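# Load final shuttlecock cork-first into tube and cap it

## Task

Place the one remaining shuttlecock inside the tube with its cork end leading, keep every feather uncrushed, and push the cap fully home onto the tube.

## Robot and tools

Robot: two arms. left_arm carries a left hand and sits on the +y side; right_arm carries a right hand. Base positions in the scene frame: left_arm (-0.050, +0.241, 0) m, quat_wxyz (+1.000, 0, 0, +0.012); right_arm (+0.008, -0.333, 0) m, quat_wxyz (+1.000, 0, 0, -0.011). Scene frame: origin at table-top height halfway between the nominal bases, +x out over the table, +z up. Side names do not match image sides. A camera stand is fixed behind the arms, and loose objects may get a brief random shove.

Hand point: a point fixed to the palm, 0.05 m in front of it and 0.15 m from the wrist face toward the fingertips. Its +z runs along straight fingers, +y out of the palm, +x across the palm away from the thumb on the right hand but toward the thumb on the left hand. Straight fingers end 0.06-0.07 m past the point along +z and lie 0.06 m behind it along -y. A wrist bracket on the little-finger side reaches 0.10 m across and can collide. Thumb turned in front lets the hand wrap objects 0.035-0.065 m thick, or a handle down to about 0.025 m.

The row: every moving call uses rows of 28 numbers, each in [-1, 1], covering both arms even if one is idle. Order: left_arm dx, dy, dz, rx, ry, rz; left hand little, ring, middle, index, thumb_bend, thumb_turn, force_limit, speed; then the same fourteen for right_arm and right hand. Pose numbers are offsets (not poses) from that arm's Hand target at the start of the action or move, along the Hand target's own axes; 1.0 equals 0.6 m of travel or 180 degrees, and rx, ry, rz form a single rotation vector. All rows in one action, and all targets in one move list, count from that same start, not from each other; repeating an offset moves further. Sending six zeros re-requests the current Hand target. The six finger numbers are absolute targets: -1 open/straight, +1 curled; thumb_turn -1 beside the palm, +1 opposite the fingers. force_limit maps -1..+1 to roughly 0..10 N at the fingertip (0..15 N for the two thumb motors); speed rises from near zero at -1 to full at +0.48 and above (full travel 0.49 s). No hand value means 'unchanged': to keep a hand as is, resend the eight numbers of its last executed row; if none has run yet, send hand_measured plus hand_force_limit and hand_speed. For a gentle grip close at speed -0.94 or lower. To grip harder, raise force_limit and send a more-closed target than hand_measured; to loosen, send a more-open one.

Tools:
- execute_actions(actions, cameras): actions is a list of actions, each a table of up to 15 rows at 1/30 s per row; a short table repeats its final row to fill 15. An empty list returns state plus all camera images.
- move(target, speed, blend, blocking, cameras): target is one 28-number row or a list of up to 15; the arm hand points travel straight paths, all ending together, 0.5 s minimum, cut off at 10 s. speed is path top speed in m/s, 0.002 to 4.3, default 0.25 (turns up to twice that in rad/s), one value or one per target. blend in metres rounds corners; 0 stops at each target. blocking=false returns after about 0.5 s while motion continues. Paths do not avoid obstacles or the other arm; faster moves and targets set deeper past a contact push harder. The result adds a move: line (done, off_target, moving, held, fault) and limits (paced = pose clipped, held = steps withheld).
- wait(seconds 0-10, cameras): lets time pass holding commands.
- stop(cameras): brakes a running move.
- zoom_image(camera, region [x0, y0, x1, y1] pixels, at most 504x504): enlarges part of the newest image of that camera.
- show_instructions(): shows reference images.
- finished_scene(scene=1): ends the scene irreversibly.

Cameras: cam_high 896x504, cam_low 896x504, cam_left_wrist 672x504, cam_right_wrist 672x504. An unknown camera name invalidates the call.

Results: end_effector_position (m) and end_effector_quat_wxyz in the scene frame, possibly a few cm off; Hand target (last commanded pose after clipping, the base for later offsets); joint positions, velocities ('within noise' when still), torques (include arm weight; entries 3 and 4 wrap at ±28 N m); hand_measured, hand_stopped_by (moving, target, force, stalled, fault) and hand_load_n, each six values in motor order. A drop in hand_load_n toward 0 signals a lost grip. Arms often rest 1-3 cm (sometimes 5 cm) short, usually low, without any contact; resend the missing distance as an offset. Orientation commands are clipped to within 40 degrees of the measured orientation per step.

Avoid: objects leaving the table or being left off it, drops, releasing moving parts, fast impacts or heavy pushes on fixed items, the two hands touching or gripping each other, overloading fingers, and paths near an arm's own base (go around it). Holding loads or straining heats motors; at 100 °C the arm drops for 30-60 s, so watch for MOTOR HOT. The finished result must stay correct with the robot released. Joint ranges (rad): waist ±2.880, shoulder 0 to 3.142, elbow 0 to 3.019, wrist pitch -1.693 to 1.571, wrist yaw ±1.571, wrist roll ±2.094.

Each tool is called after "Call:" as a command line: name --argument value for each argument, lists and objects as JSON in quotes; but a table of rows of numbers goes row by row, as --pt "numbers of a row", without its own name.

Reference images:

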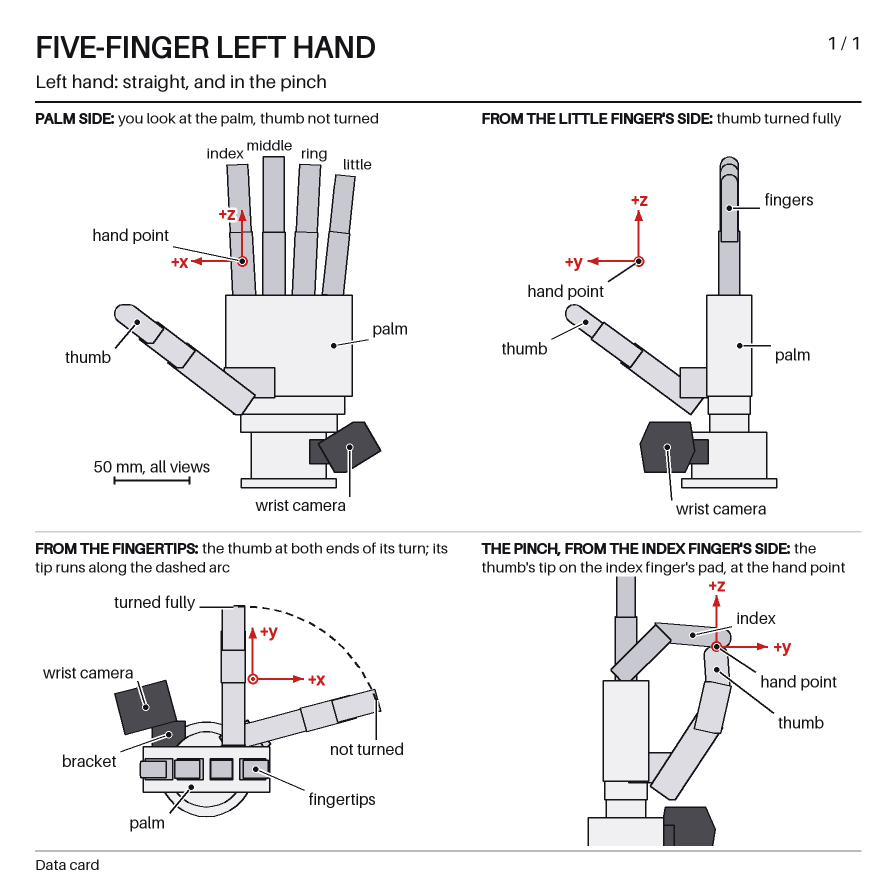

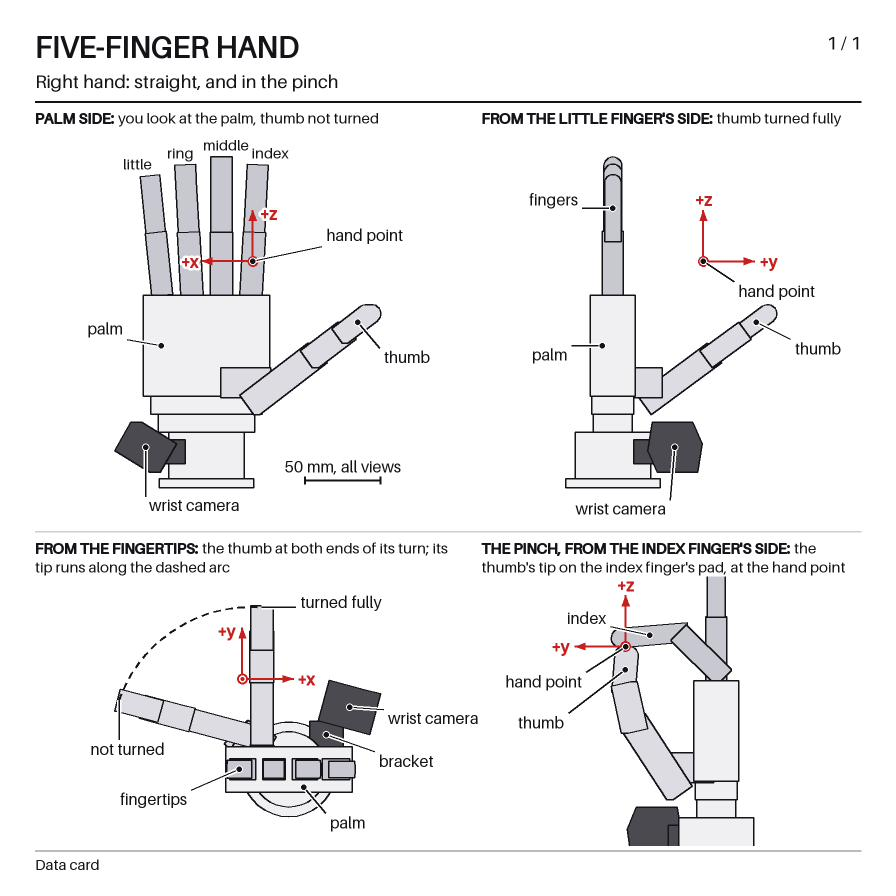

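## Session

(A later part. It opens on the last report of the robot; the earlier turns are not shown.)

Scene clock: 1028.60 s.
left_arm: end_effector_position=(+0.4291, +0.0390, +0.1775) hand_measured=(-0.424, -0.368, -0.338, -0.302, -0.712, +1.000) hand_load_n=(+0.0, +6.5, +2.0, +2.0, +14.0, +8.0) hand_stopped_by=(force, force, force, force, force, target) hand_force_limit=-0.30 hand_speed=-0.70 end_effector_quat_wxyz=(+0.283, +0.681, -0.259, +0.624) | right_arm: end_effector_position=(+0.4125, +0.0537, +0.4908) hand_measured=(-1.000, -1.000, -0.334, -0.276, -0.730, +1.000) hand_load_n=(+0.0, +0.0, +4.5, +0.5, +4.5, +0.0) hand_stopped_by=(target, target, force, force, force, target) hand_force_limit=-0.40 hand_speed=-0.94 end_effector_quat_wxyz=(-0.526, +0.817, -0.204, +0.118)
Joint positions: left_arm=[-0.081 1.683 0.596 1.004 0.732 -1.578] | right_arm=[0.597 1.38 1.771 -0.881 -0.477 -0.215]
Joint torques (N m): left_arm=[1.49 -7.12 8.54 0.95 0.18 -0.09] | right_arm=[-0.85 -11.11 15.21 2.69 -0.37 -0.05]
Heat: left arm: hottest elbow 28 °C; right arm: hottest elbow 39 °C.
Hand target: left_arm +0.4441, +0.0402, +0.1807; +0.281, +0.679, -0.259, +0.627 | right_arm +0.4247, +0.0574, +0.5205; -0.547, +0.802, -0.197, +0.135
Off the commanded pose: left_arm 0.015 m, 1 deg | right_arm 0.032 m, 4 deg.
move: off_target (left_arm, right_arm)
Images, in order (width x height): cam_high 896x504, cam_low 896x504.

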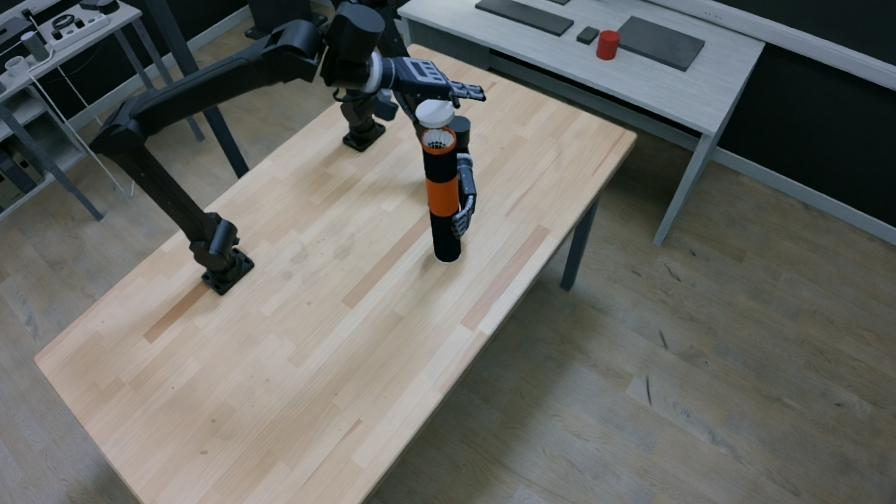

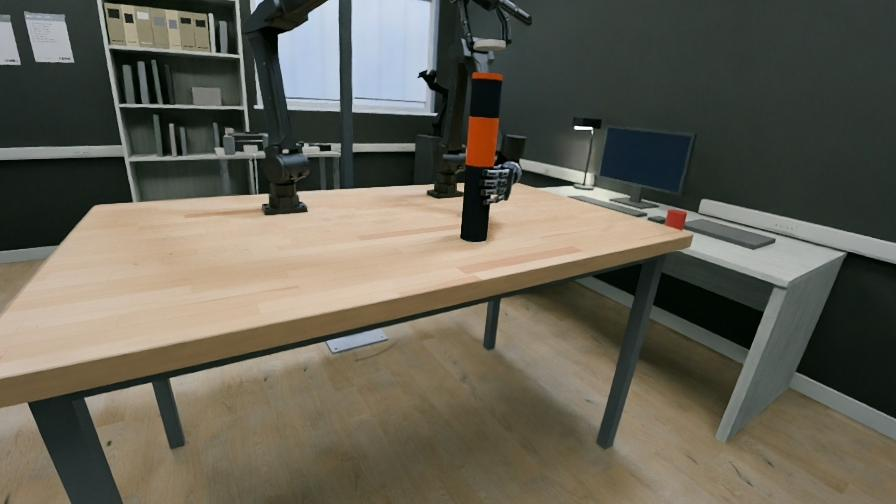

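Call:
move --target '[0,0,0,0,0,0,-0.3,-0.3,-0.3,-0.3,-0.3,1,-0.3,-0.7,0.015,0.0248,0.0097,0,-0.0101,0.0259,-1,-1,-0.2,-0.2,-0.5,1,-0.4,-0.94]' --speed 0.05 --cameras '["cam_high","cam_low"]'

Call:
zoom_image --camera "cam_high" --region '[405, 90, 465, 160]'

Call:
zoom_image --camera "cam_low" --region '[455, 25, 525, 95]'

Scene clock: 1074.83 s.
left_arm: end_effector_position=(+0.4291, +0.0390, +0.1775) hand_measured=(-0.424, -0.368, -0.338, -0.302, -0.712, +1.000) hand_load_n=(+0.0, +6.5, +1.5, +2.0, +14.0, +7.5) hand_stopped_by=(force, force, force, force, force, target) hand_force_limit=-0.30 hand_speed=-0.70 end_effector_quat_wxyz=(+0.283, +0.681, -0.259, +0.624) | right_arm: end_effector_position=(+0.4211, +0.0509, +0.4965) hand_measured=(-1.000, -1.000, -0.334, -0.276, -0.730, +1.000) hand_load_n=(+0.0, +0.0, +4.5, +0.5, +4.5, +0.5) hand_stopped_by=(target, target, force, force, force, target) hand_force_limit=-0.40 hand_speed=-0.94 end_effector_quat_wxyz=(-0.546, +0.803, -0.220, +0.094)
Joint positions: left_arm=[-0.081 1.683 0.596 1.004 0.732 -1.578] | right_arm=[0.56 1.39 1.771 -0.848 -0.543 -0.157]
Joint torques (N m): left_arm=[0.67 -7.24 8.44 0.9 0.15 -0.04] | right_arm=[-0.85 -11.34 11.99 2.67 -0.38 0.03]
Heat: left arm: hottest elbow 29 °C; right arm: hottest elbow 41 °C.
Hand target: left_arm +0.4441, +0.0402, +0.1807; +0.281, +0.679, -0.259, +0.627 | right_arm +0.4327, +0.0531, +0.5047; -0.555, +0.796, -0.221, +0.100
Off the commanded pose: left_arm 0.015 m, 1 deg | right_arm 0.014 m, 1 deg.
move: off_target (left_arm, right_arm)
Images, in order (width x height): cam_high 896x504, cam_low 896x504.

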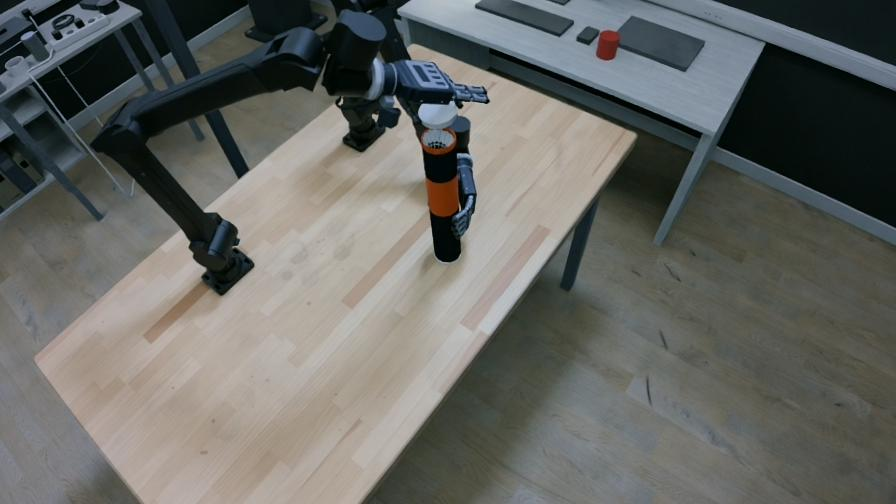

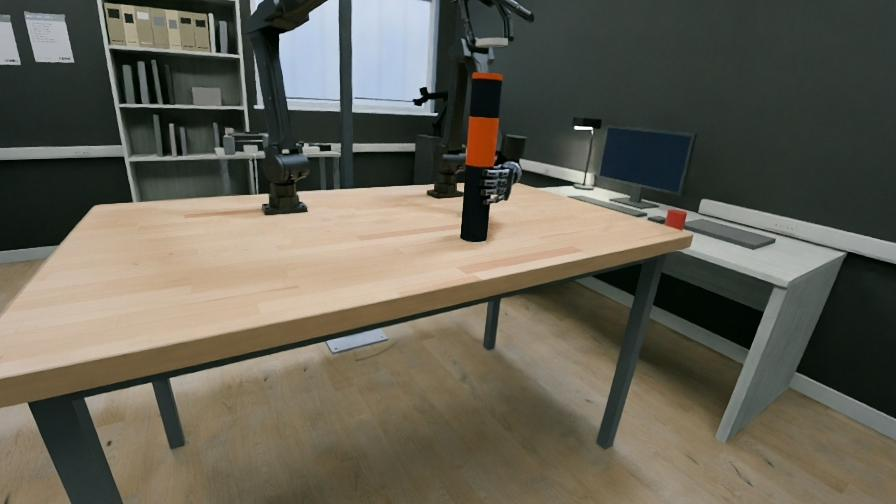

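Scaled by 7.200 from the camera's 896x504 image, which has a finer 1280x720 frame.

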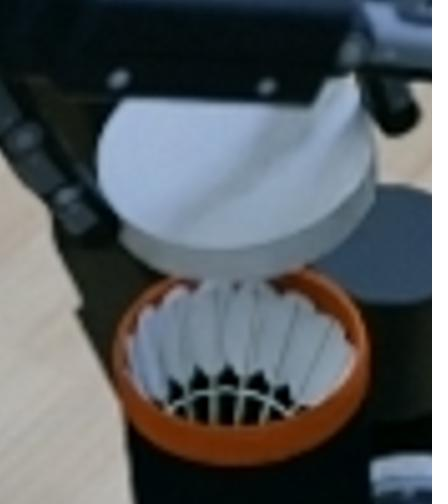

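Scaled by 7.200 from the camera's 896x504 image, which has a finer 1280x720 frame.

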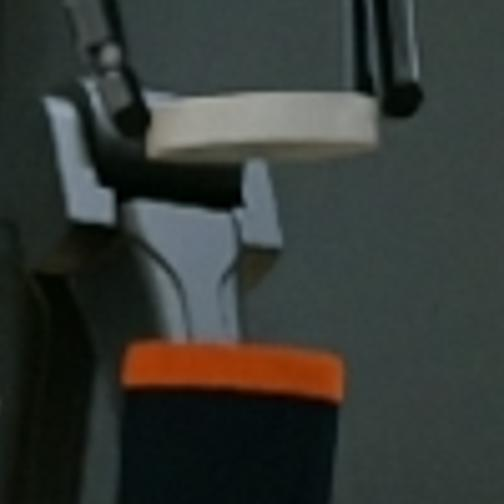

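Call:
move --target '[0,0,0,0,0,0,-0.3,-0.3,-0.3,-0.3,-0.3,1,-0.3,-0.7,0.006,0.0462,0.0182,-0.022,0,0,-1,-1,-0.2,-0.2,-0.5,1,-0.4,-0.94]' --speed 0.05 --cameras '["cam_high","cam_low"]'

Call:
zoom_image --camera "cam_high" --region '[405, 90, 465, 160]'

Call:
zoom_image --camera "cam_low" --region '[455, 25, 525, 95]'

Scene clock: 1091.13 s.
left_arm: end_effector_position=(+0.4291, +0.0390, +0.1775) hand_measured=(-0.424, -0.368, -0.338, -0.302, -0.712, +1.000) hand_load_n=(+0.0, +6.5, +2.0, +2.0, +14.0, +7.5) hand_stopped_by=(force, force, force, force, force, target) hand_force_limit=-0.30 hand_speed=-0.70 end_effector_quat_wxyz=(+0.283, +0.681, -0.259, +0.624) | right_arm: end_effector_position=(+0.4275, +0.0517, +0.4851) hand_measured=(-1.000, -1.000, -0.334, -0.276, -0.730, +1.000) hand_load_n=(+0.0, +0.0, +5.0, +1.0, +4.5, +0.5) hand_stopped_by=(target, target, force, force, force, target) hand_force_limit=-0.40 hand_speed=-0.94 end_effector_quat_wxyz=(-0.536, +0.809, -0.221, +0.095)
Joint positions: left_arm=[-0.081 1.683 0.596 1.004 0.732 -1.578] | right_arm=[0.56 1.407 1.771 -0.857 -0.533 -0.175]
Joint torques (N m): left_arm=[1.61 -7.18 8.54 1.14 0.18 -0.04] | right_arm=[-0.44 -11.99 10.1 1.7 -0.11 -0.19]
Heat: left arm: hottest elbow 29 °C; right arm: hottest elbow 41 °C.
Hand target: left_arm +0.4441, +0.0402, +0.1807; +0.281, +0.679, -0.259, +0.627 | right_arm +0.4336, +0.0527, +0.4746; -0.527, +0.814, -0.224, +0.092
Off the commanded pose: left_arm 0.015 m, 1 deg | right_arm 0.012 m, 1 deg.
move: off_target (left_arm, right_arm)
Images, in order (width x height): cam_high 896x504, cam_low 896x504.

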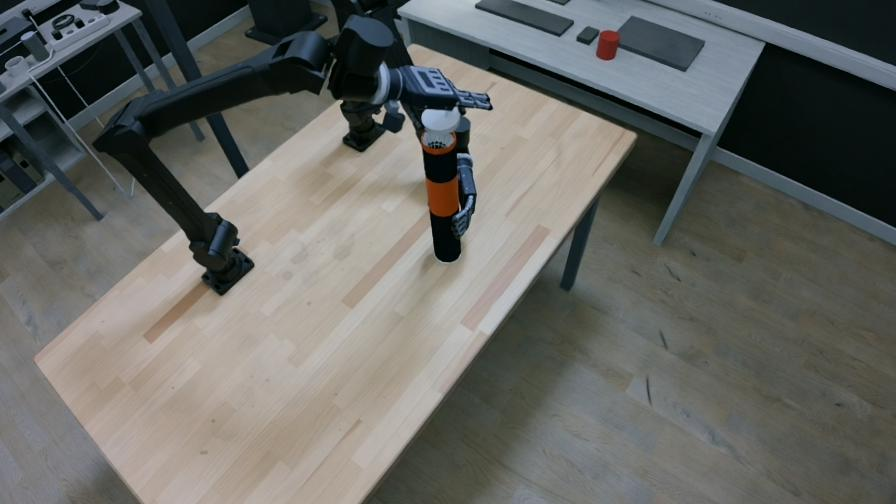

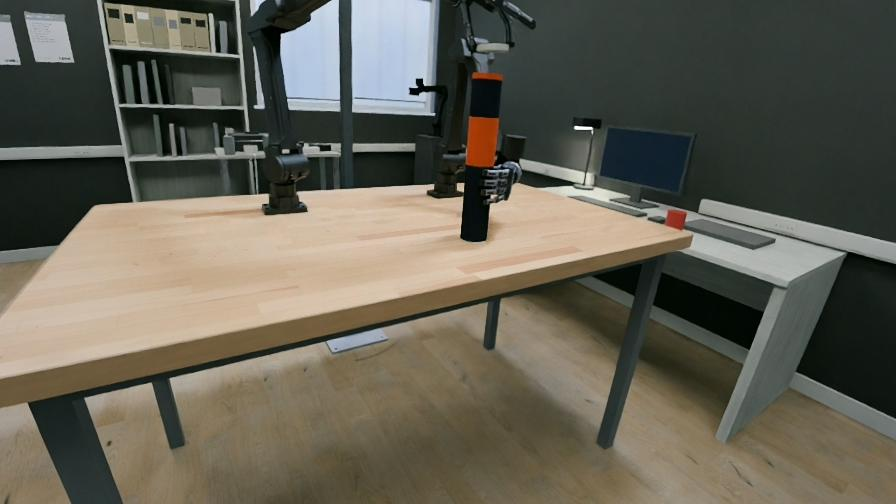

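Scaled by 7.200 from the camera's 896x504 image, which has a finer 1280x720 frame.

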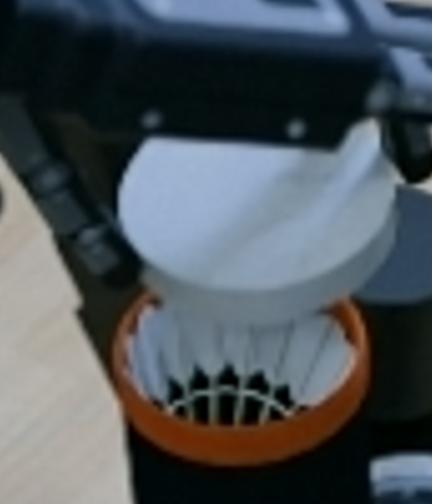

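Scaled by 7.200 from the camera's 896x504 image, which has a finer 1280x720 frame.

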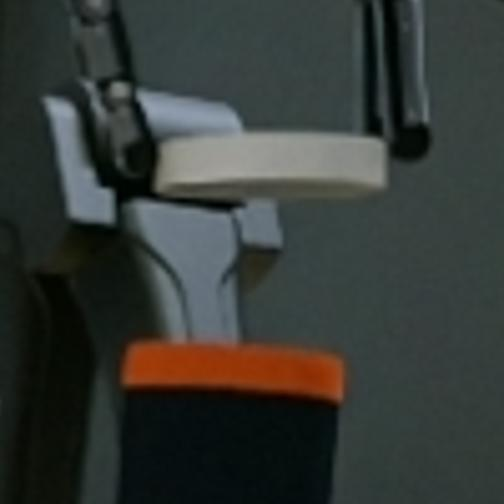

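Call:
move --target '[0,0,0,0,0,0,-0.3,-0.3,-0.3,-0.3,-0.3,1,-0.3,-0.7,-0.0022,0.0488,0.0143,-0.0111,-0.0047,0.0101,-1,-1,-0.2,-0.2,-0.5,1,-0.4,-0.94]' --speed 0.05 --cameras '["cam_high","cam_low"]'

Call:
zoom_image --camera "cam_high" --region '[405, 90, 465, 160]'

Call:
zoom_image --camera "cam_low" --region '[455, 25, 525, 95]'

Scene clock: 1103.20 s.
left_arm: end_effector_position=(+0.4291, +0.0390, +0.1775) hand_measured=(-0.424, -0.368, -0.338, -0.302, -0.712, +1.000) hand_load_n=(+0.0, +6.5, +2.0, +2.0, +14.0, +8.0) hand_stopped_by=(force, force, force, force, force, target) hand_force_limit=-0.30 hand_speed=-0.70 end_effector_quat_wxyz=(+0.283, +0.681, -0.259, +0.624) | right_arm: end_effector_position=(+0.4242, +0.0502, +0.4491) hand_measured=(-1.000, -1.000, -0.334, -0.276, -0.730, +1.000) hand_load_n=(+0.0, +0.0, +5.0, +1.0, +4.5, +0.5) hand_stopped_by=(target, target, force, force, force, target) hand_force_limit=-0.40 hand_speed=-0.94 end_effector_quat_wxyz=(-0.516, +0.821, -0.234, +0.074)
Joint positions: left_arm=[-0.081 1.683 0.596 1.004 0.732 -1.578] | right_arm=[0.56 1.407 1.703 -0.857 -0.536 -0.176]
Joint torques (N m): left_arm=[0.91 -7.24 8.5 0.94 0.16 -0.04] | right_arm=[-0.79 -12.4 9.33 2.4 -0.42 -0.11]
Heat: left arm: hottest elbow 29 °C; right arm: hottest elbow 40 °C.
Hand target: left_arm +0.4441, +0.0402, +0.1807; +0.281, +0.679, -0.259, +0.627 | right_arm +0.4279, +0.0502, +0.4446; -0.516, +0.820, -0.235, +0.074
Off the commanded pose: left_arm 0.015 m, 1 deg | right_arm 0.006 m, 0 deg.
move: off_target (left_arm)
Images, in order (width x height): cam_high 896x504, cam_low 896x504.

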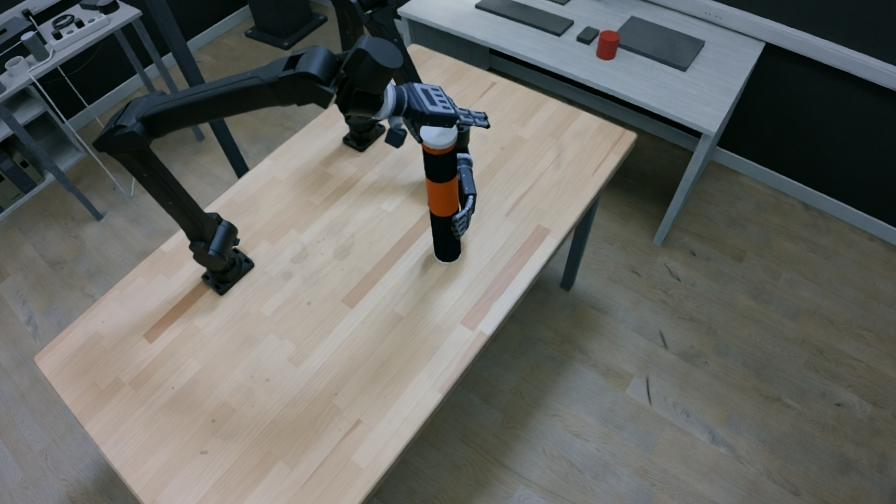

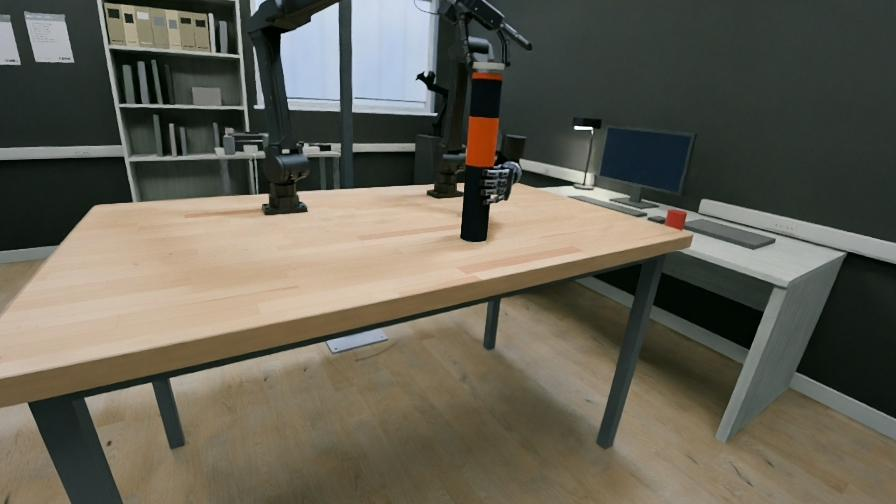

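Scaled by 7.200 from the camera's 896x504 image, which has a finer 1280x720 frame.

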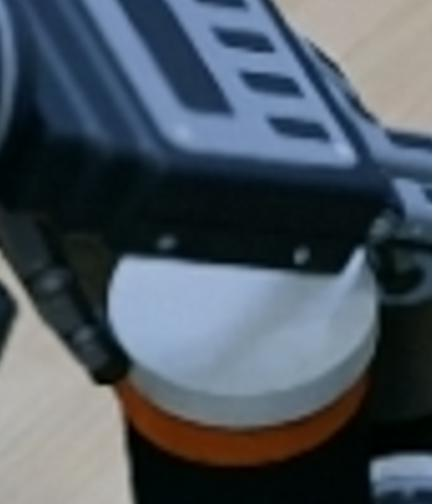

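Scaled by 7.200 from the camera's 896x504 image, which has a finer 1280x720 frame.

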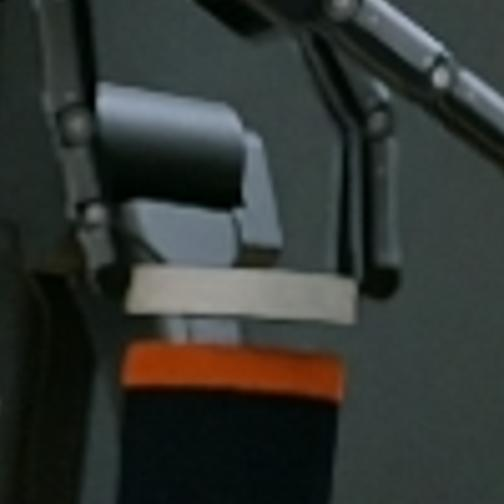

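Call:
zoom_image --camera "cam_high" --region '[415, 120, 460, 160]'

Call:
zoom_image --camera "cam_low" --region '[465, 50, 515, 95]'

Scaled by 11.200 from the camera's 896x504 image, which has a finer 1280x720 frame.

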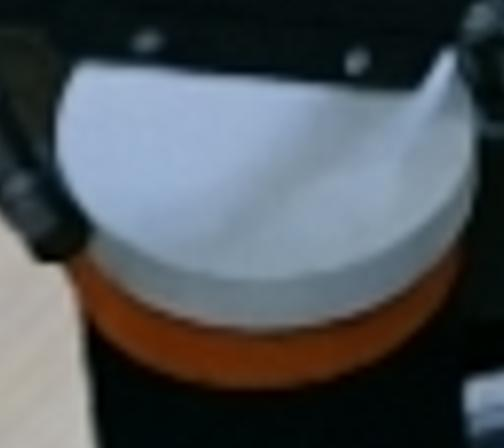

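Scaled by 10.080 from the camera's 896x504 image, which has a finer 1280x720 frame.

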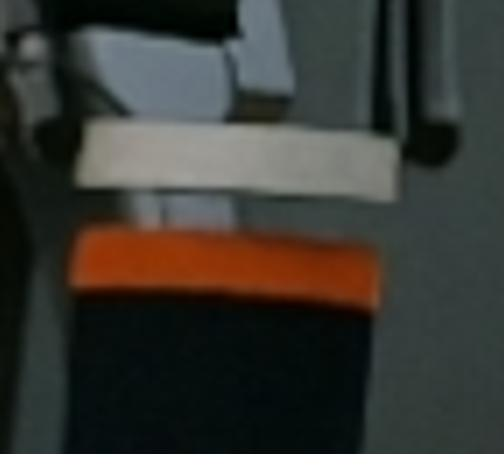

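Call:
move --target '[0,0,0,0,0,0,-0.3,-0.3,-0.3,-0.3,-0.3,1,-0.3,-0.7,-0.0068,0.0055,0.0022,0,0,0,-1,-1,-0.2,-0.2,-0.5,1,-0.4,-0.94]' --speed 0.03 --cameras '["cam_high","cam_low"]'

Call:
zoom_image --camera "cam_high" --region '[415, 120, 460, 160]'

Call:
zoom_image --camera "cam_low" --region '[465, 50, 515, 95]'

Scene clock: 1116.53 s.
left_arm: end_effector_position=(+0.4291, +0.0390, +0.1775) hand_measured=(-0.424, -0.368, -0.338, -0.302, -0.712, +1.000) hand_load_n=(+0.0, +6.5, +2.0, +2.0, +14.0, +8.0) hand_stopped_by=(force, force, force, force, force, target) hand_force_limit=-0.30 hand_speed=-0.70 end_effector_quat_wxyz=(+0.283, +0.681, -0.259, +0.624) | right_arm: end_effector_position=(+0.4237, +0.0499, +0.4407) hand_measured=(-1.000, -1.000, -0.334, -0.276, -0.730, +1.000) hand_load_n=(+0.0, +0.0, +4.5, +1.0, +4.5, +0.5) hand_stopped_by=(target, target, force, force, force, target) hand_force_limit=-0.40 hand_speed=-0.94 end_effector_quat_wxyz=(-0.511, +0.823, -0.237, +0.070)
Joint positions: left_arm=[-0.081 1.683 0.596 1.004 0.732 -1.578] | right_arm=[0.56 1.407 1.686 -0.853 -0.536 -0.176]
Joint torques (N m): left_arm=[1.08 -7.3 8.59 0.99 0.17 -0.06] | right_arm=[-0.09 -13.92 9.32 2.5 -0.15 -0.06]
Heat: left arm: hottest elbow 29 °C; right arm: hottest elbow 38 °C.
Hand target: left_arm +0.4441, +0.0402, +0.1807; +0.281, +0.679, -0.259, +0.627 | right_arm +0.4238, +0.0520, +0.4416; -0.516, +0.820, -0.235, +0.074
Off the commanded pose: left_arm 0.015 m, 1 deg | right_arm 0.002 m, 1 deg.
move: off_target (left_arm)
Images, in order (width x height): cam_high 896x504, cam_low 896x504.

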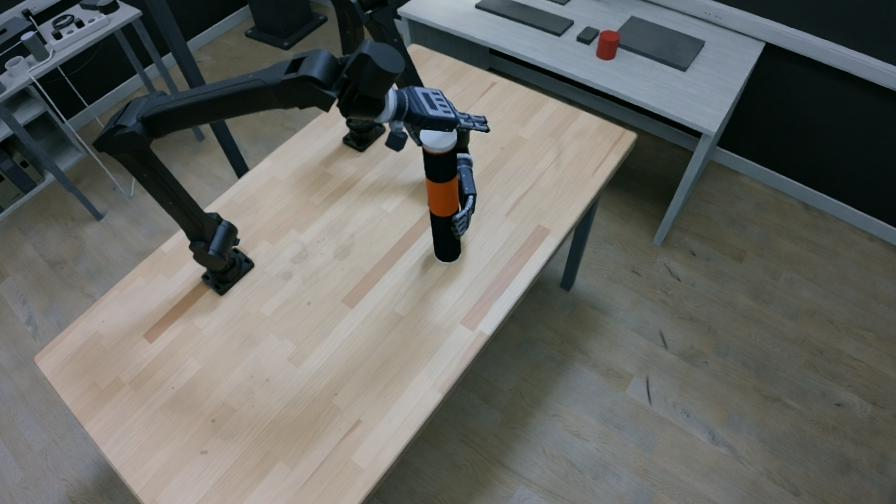

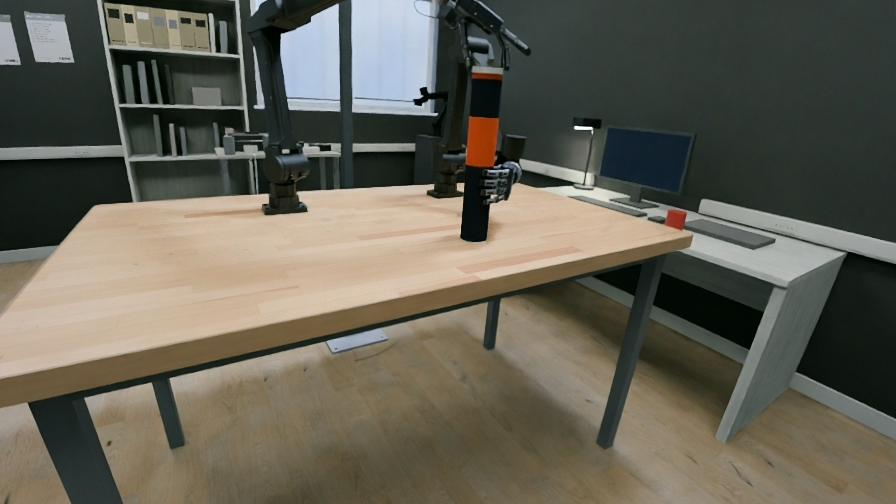

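Scaled by 11.200 from the camera's 896x504 image, which has a finer 1280x720 frame.

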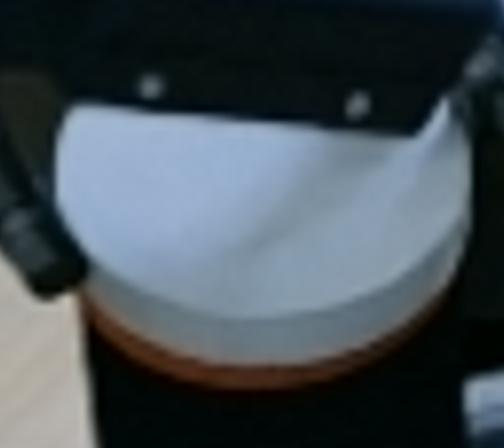

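Scaled by 10.080 from the camera's 896x504 image, which has a finer 1280x720 frame.

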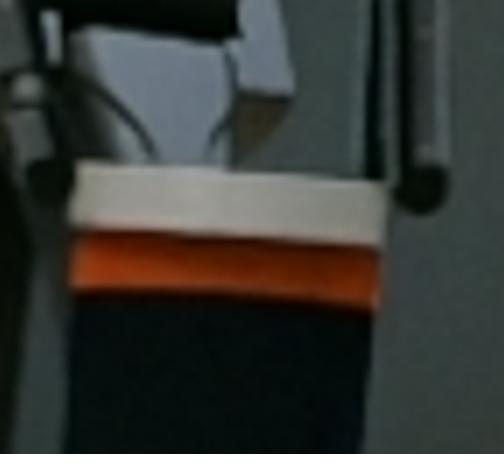

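Call:
move --target '[0,0,0,0,0,0,-0.3,-0.3,-0.3,-0.3,-0.3,1,-0.3,-0.7,-0.0218,-0.0393,-0.0238,0,0,0,-1,-1,-0.2,-0.2,-0.5,1,-0.4,-0.94]' --speed 0.05 --cameras '["cam_high","cam_low"]'

Call:
zoom_image --camera "cam_high" --region '[415, 120, 460, 160]'

Call:
zoom_image --camera "cam_low" --region '[465, 50, 515, 95]'

Scene clock: 1150.13 s.
left_arm: end_effector_position=(+0.4288, +0.0389, +0.1773) hand_measured=(-0.424, -0.368, -0.338, -0.302, -0.712, +1.000) hand_load_n=(+0.0, +7.0, +2.0, +2.0, +14.0, +7.0) hand_stopped_by=(force, force, force, force, force, target) hand_force_limit=-0.30 hand_speed=-0.70 end_effector_quat_wxyz=(+0.284, +0.681, -0.260, +0.623) | right_arm: end_effector_position=(+0.4169, +0.0495, +0.4393) hand_measured=(-1.000, -1.000, -0.334, -0.276, -0.730, +1.000) hand_load_n=(+0.0, -0.5, +5.0, +0.0, +4.0, +0.5) hand_stopped_by=(target, target, force, force, force, target) hand_force_limit=-0.40 hand_speed=-0.94 end_effector_quat_wxyz=(-0.501, +0.828, -0.245, +0.063)
Joint positions: left_arm=[-0.081 1.683 0.596 1.004 0.734 -1.578] | right_arm=[0.568 1.407 1.695 -0.891 -0.524 -0.169]
Joint torques (N m): left_arm=[1.26 -7.12 8.43 0.91 0.11 -0.07] | right_arm=[0.44 -13.74 15.08 1.36 -0.11 -0.03]
Heat: left arm: hottest elbow 29 °C; right arm: hottest elbow 37 °C.
Hand target: left_arm +0.4441, +0.0403, +0.1806; +0.281, +0.679, -0.259, +0.627 | right_arm +0.4144, +0.0550, +0.4706; -0.516, +0.820, -0.235, +0.074
Off the commanded pose: left_arm 0.016 m, 1 deg | right_arm 0.032 m, 3 deg.
move: off_target (left_arm, right_arm)
Images, in order (width x height): cam_high 896x504, cam_low 896x504.

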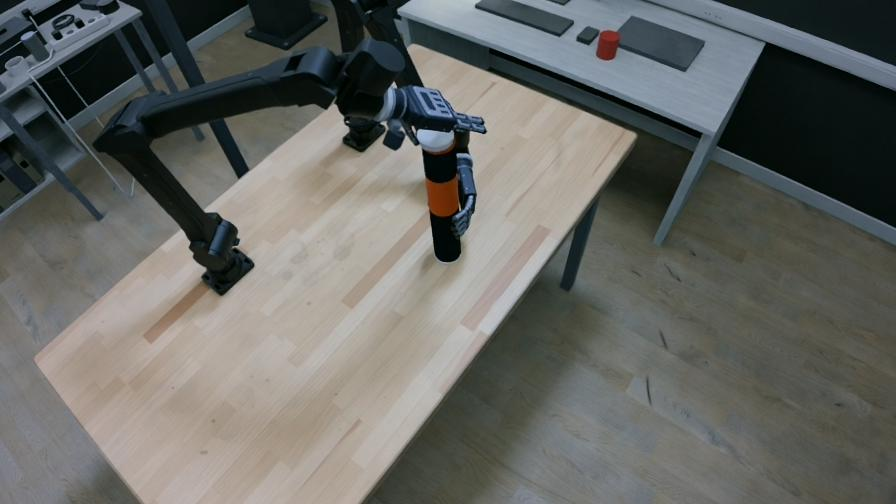

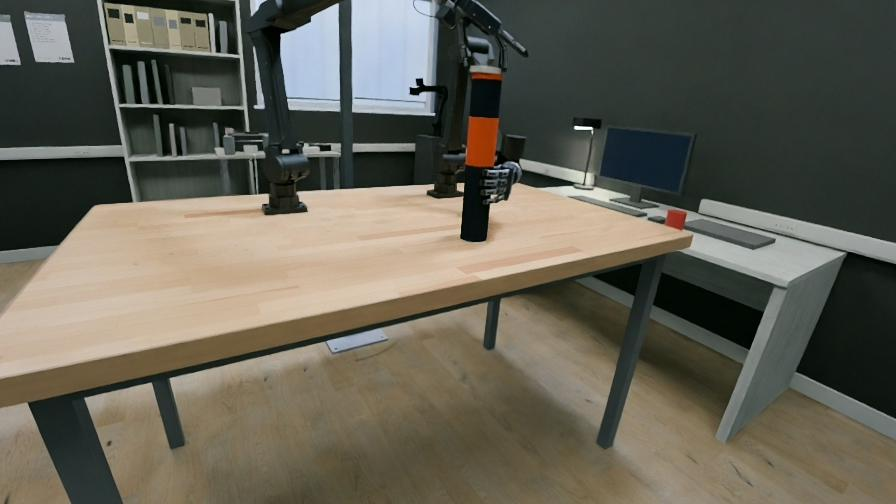

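Scaled by 11.200 from the camera's 896x504 image, which has a finer 1280x720 frame.

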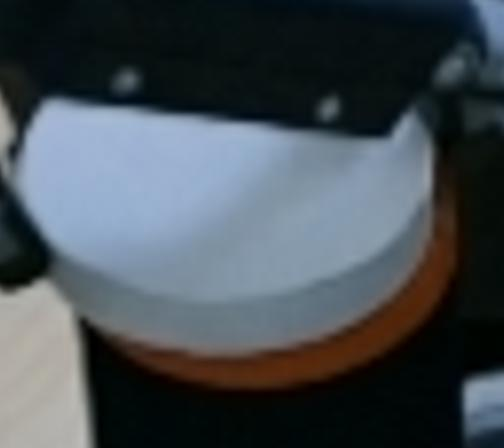

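Scaled by 10.080 from the camera's 896x504 image, which has a finer 1280x720 frame.

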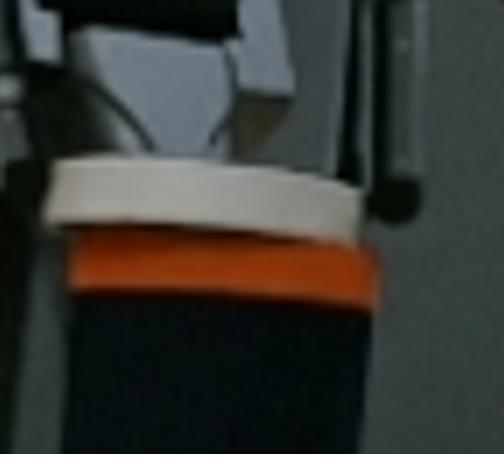

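Call:
move --target '[0,0,0,0,0,0,-0.3,-0.3,-0.3,-0.3,-0.3,1,-0.3,-0.7,0.003,-0.0275,0,0,0,0,-1,-1,-0.2,-0.2,-0.5,1,-0.4,-0.94]' --speed 0.05 --cameras '["cam_high","cam_low"]'

Call:
zoom_image --camera "cam_high" --region '[415, 120, 460, 160]'

Call:
zoom_image --camera "cam_low" --region '[465, 50, 515, 95]'

Scene clock: 1161.73 s.
left_arm: end_effector_position=(+0.4288, +0.0389, +0.1773) hand_measured=(-0.424, -0.368, -0.338, -0.302, -0.712, +1.000) hand_load_n=(+0.0, +7.0, +2.0, +2.0, +14.0, +7.5) hand_stopped_by=(force, force, force, force, force, target) hand_force_limit=-0.30 hand_speed=-0.70 end_effector_quat_wxyz=(+0.284, +0.681, -0.260, +0.623) | right_arm: end_effector_position=(+0.4184, +0.0515, +0.4623) hand_measured=(-1.000, -1.000, -0.334, -0.276, -0.730, +1.000) hand_load_n=(-0.5, +0.0, +5.0, +0.0, +4.0, +0.5) hand_stopped_by=(target, target, force, force, force, target) hand_force_limit=-0.40 hand_speed=-0.94 end_effector_quat_wxyz=(-0.505, +0.826, -0.242, +0.067)
Joint positions: left_arm=[-0.081 1.683 0.596 1.004 0.734 -1.578] | right_arm=[0.57 1.424 1.771 -0.935 -0.522 -0.167]
Joint torques (N m): left_arm=[0.91 -7.24 8.46 0.95 0.11 -0.05] | right_arm=[0.5 -11.81 15.17 1.62 -0.12 -0.03]
Heat: left arm: hottest elbow 29 °C; right arm: hottest elbow 40 °C.
Hand target: left_arm +0.4441, +0.0403, +0.1806; +0.281, +0.679, -0.259, +0.627 | right_arm +0.4210, +0.0600, +0.4849; -0.516, +0.820, -0.235, +0.074
Off the commanded pose: left_arm 0.016 m, 1 deg | right_arm 0.024 m, 2 deg.
move: off_target (left_arm, right_arm)
Images, in order (width x height): cam_high 896x504, cam_low 896x504.

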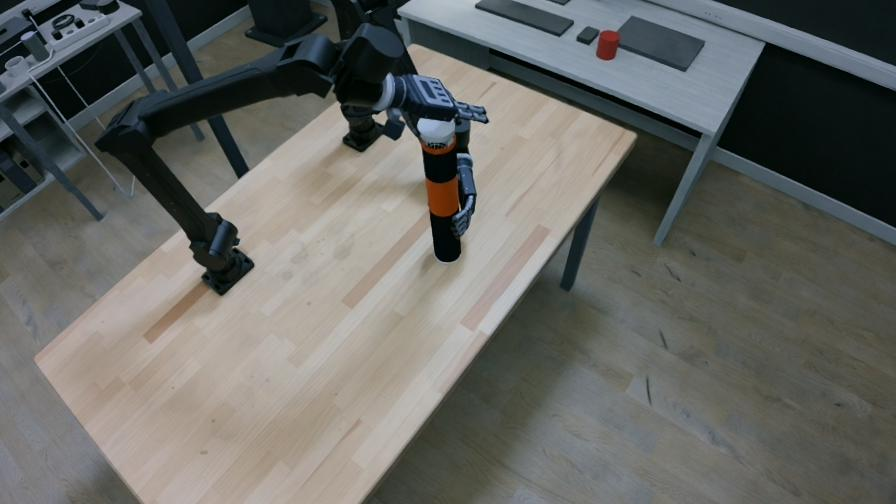

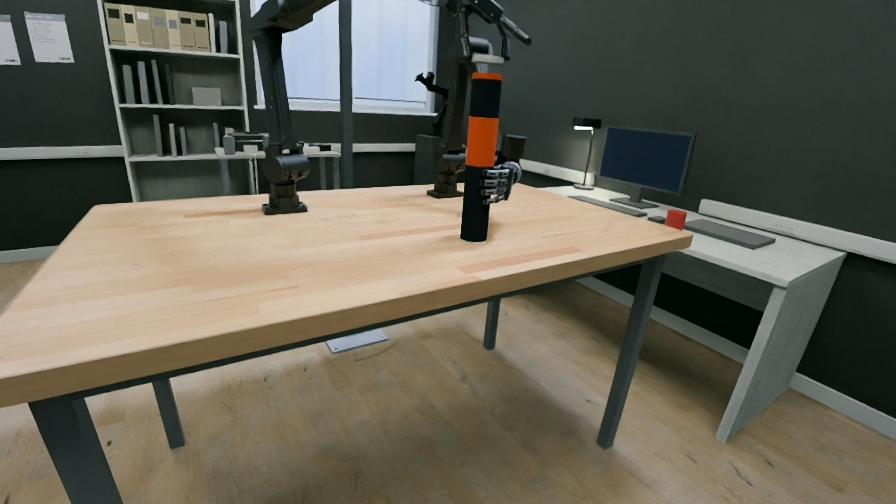

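Scaled by 11.200 from the camera's 896x504 image, which has a finer 1280x720 frame.

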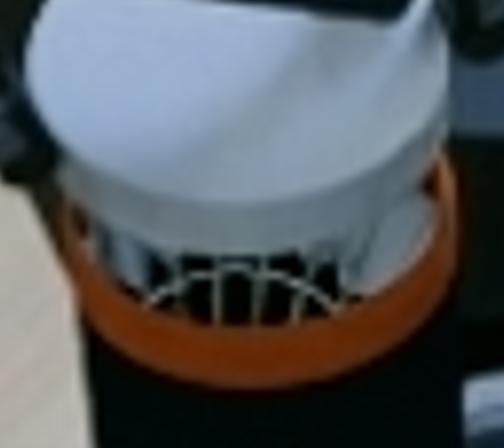

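Scaled by 10.080 from the camera's 896x504 image, which has a finer 1280x720 frame.

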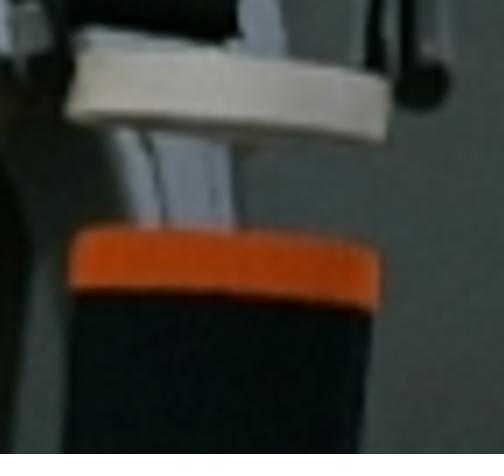

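Call:
move --target '[0,0,0,0,0,0,-0.3,-0.3,-0.3,-0.3,-0.3,1,-0.3,-0.7,0.0035,0.0622,0.0302,0,0,0,-1,-1,-0.2,-0.2,-0.5,1,-0.4,-0.94]' --speed 0.04 --cameras '["cam_high","cam_low"]'

Call:
zoom_image --camera "cam_high" --region '[415, 120, 460, 160]'

Call:
zoom_image --camera "cam_low" --region '[465, 50, 515, 95]'

Scene clock: 1174.37 s.
left_arm: end_effector_position=(+0.4288, +0.0389, +0.1773) hand_measured=(-0.424, -0.368, -0.338, -0.302, -0.712, +1.000) hand_load_n=(+0.0, +7.0, +2.0, +2.0, +14.0, +7.0) hand_stopped_by=(force, force, force, force, force, target) hand_force_limit=-0.30 hand_speed=-0.70 end_effector_quat_wxyz=(+0.284, +0.681, -0.260, +0.623) | right_arm: end_effector_position=(+0.4251, +0.0579, +0.4381) hand_measured=(-1.000, -1.000, -0.334, -0.276, -0.730, +1.000) hand_load_n=(+0.0, +0.0, +5.5, +0.0, +4.0, +0.5) hand_stopped_by=(target, target, force, force, force, target) hand_force_limit=-0.40 hand_speed=-0.94 end_effector_quat_wxyz=(-0.509, +0.824, -0.239, +0.071)
Joint positions: left_arm=[-0.081 1.683 0.596 1.004 0.734 -1.578] | right_arm=[0.575 1.419 1.693 -0.847 -0.518 -0.165]
Joint torques (N m): left_arm=[0.97 -7.24 8.51 0.99 0.12 -0.05] | right_arm=[0.56 -15.09 8.8 2.5 -0.09 -0.04]
Heat: left arm: hottest elbow 29 °C; right arm: hottest elbow 40 °C.
Hand target: left_arm +0.4441, +0.0402, +0.1806; +0.281, +0.679, -0.259, +0.627 | right_arm +0.4179, +0.0604, +0.4435; -0.516, +0.820, -0.235, +0.074
Off the commanded pose: left_arm 0.016 m, 1 deg | right_arm 0.009 m, 1 deg.
move: off_target (left_arm)
Images, in order (width x height): cam_high 896x504, cam_low 896x504.

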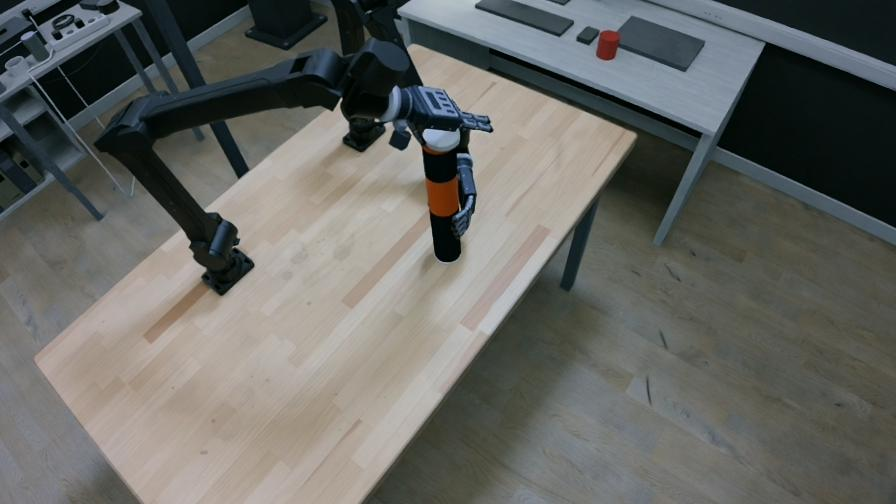

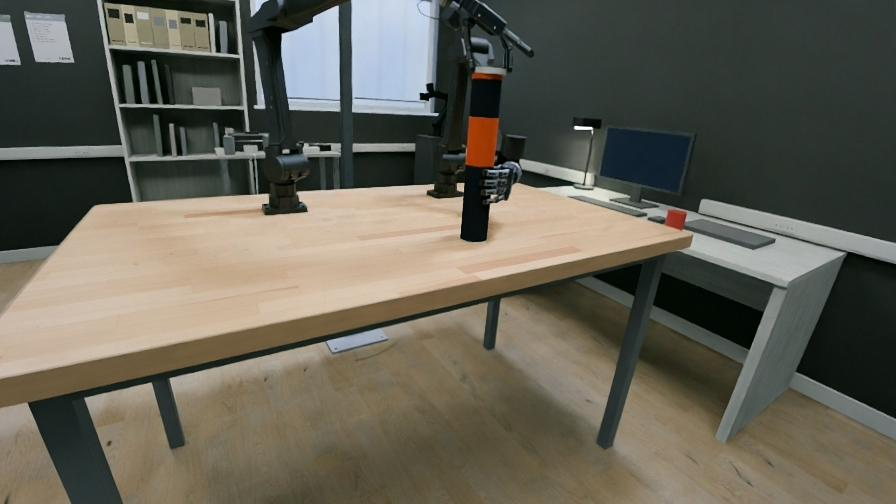

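Scaled by 11.200 from the camera's 896x504 image, which has a finer 1280x720 frame.

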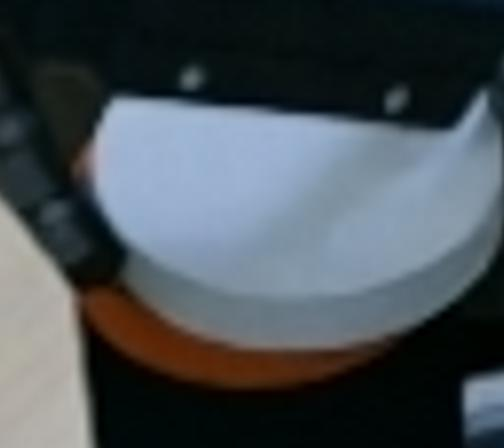

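Scaled by 10.080 from the camera's 896x504 image, which has a finer 1280x720 frame.

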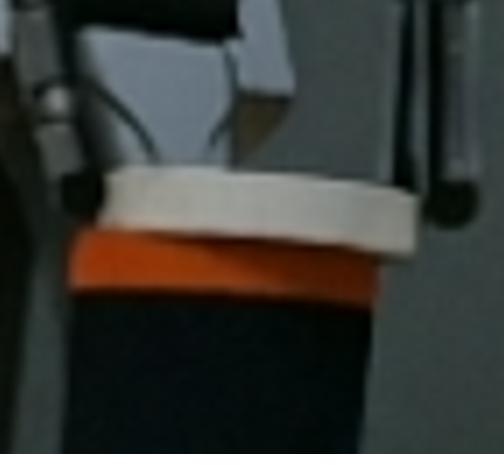

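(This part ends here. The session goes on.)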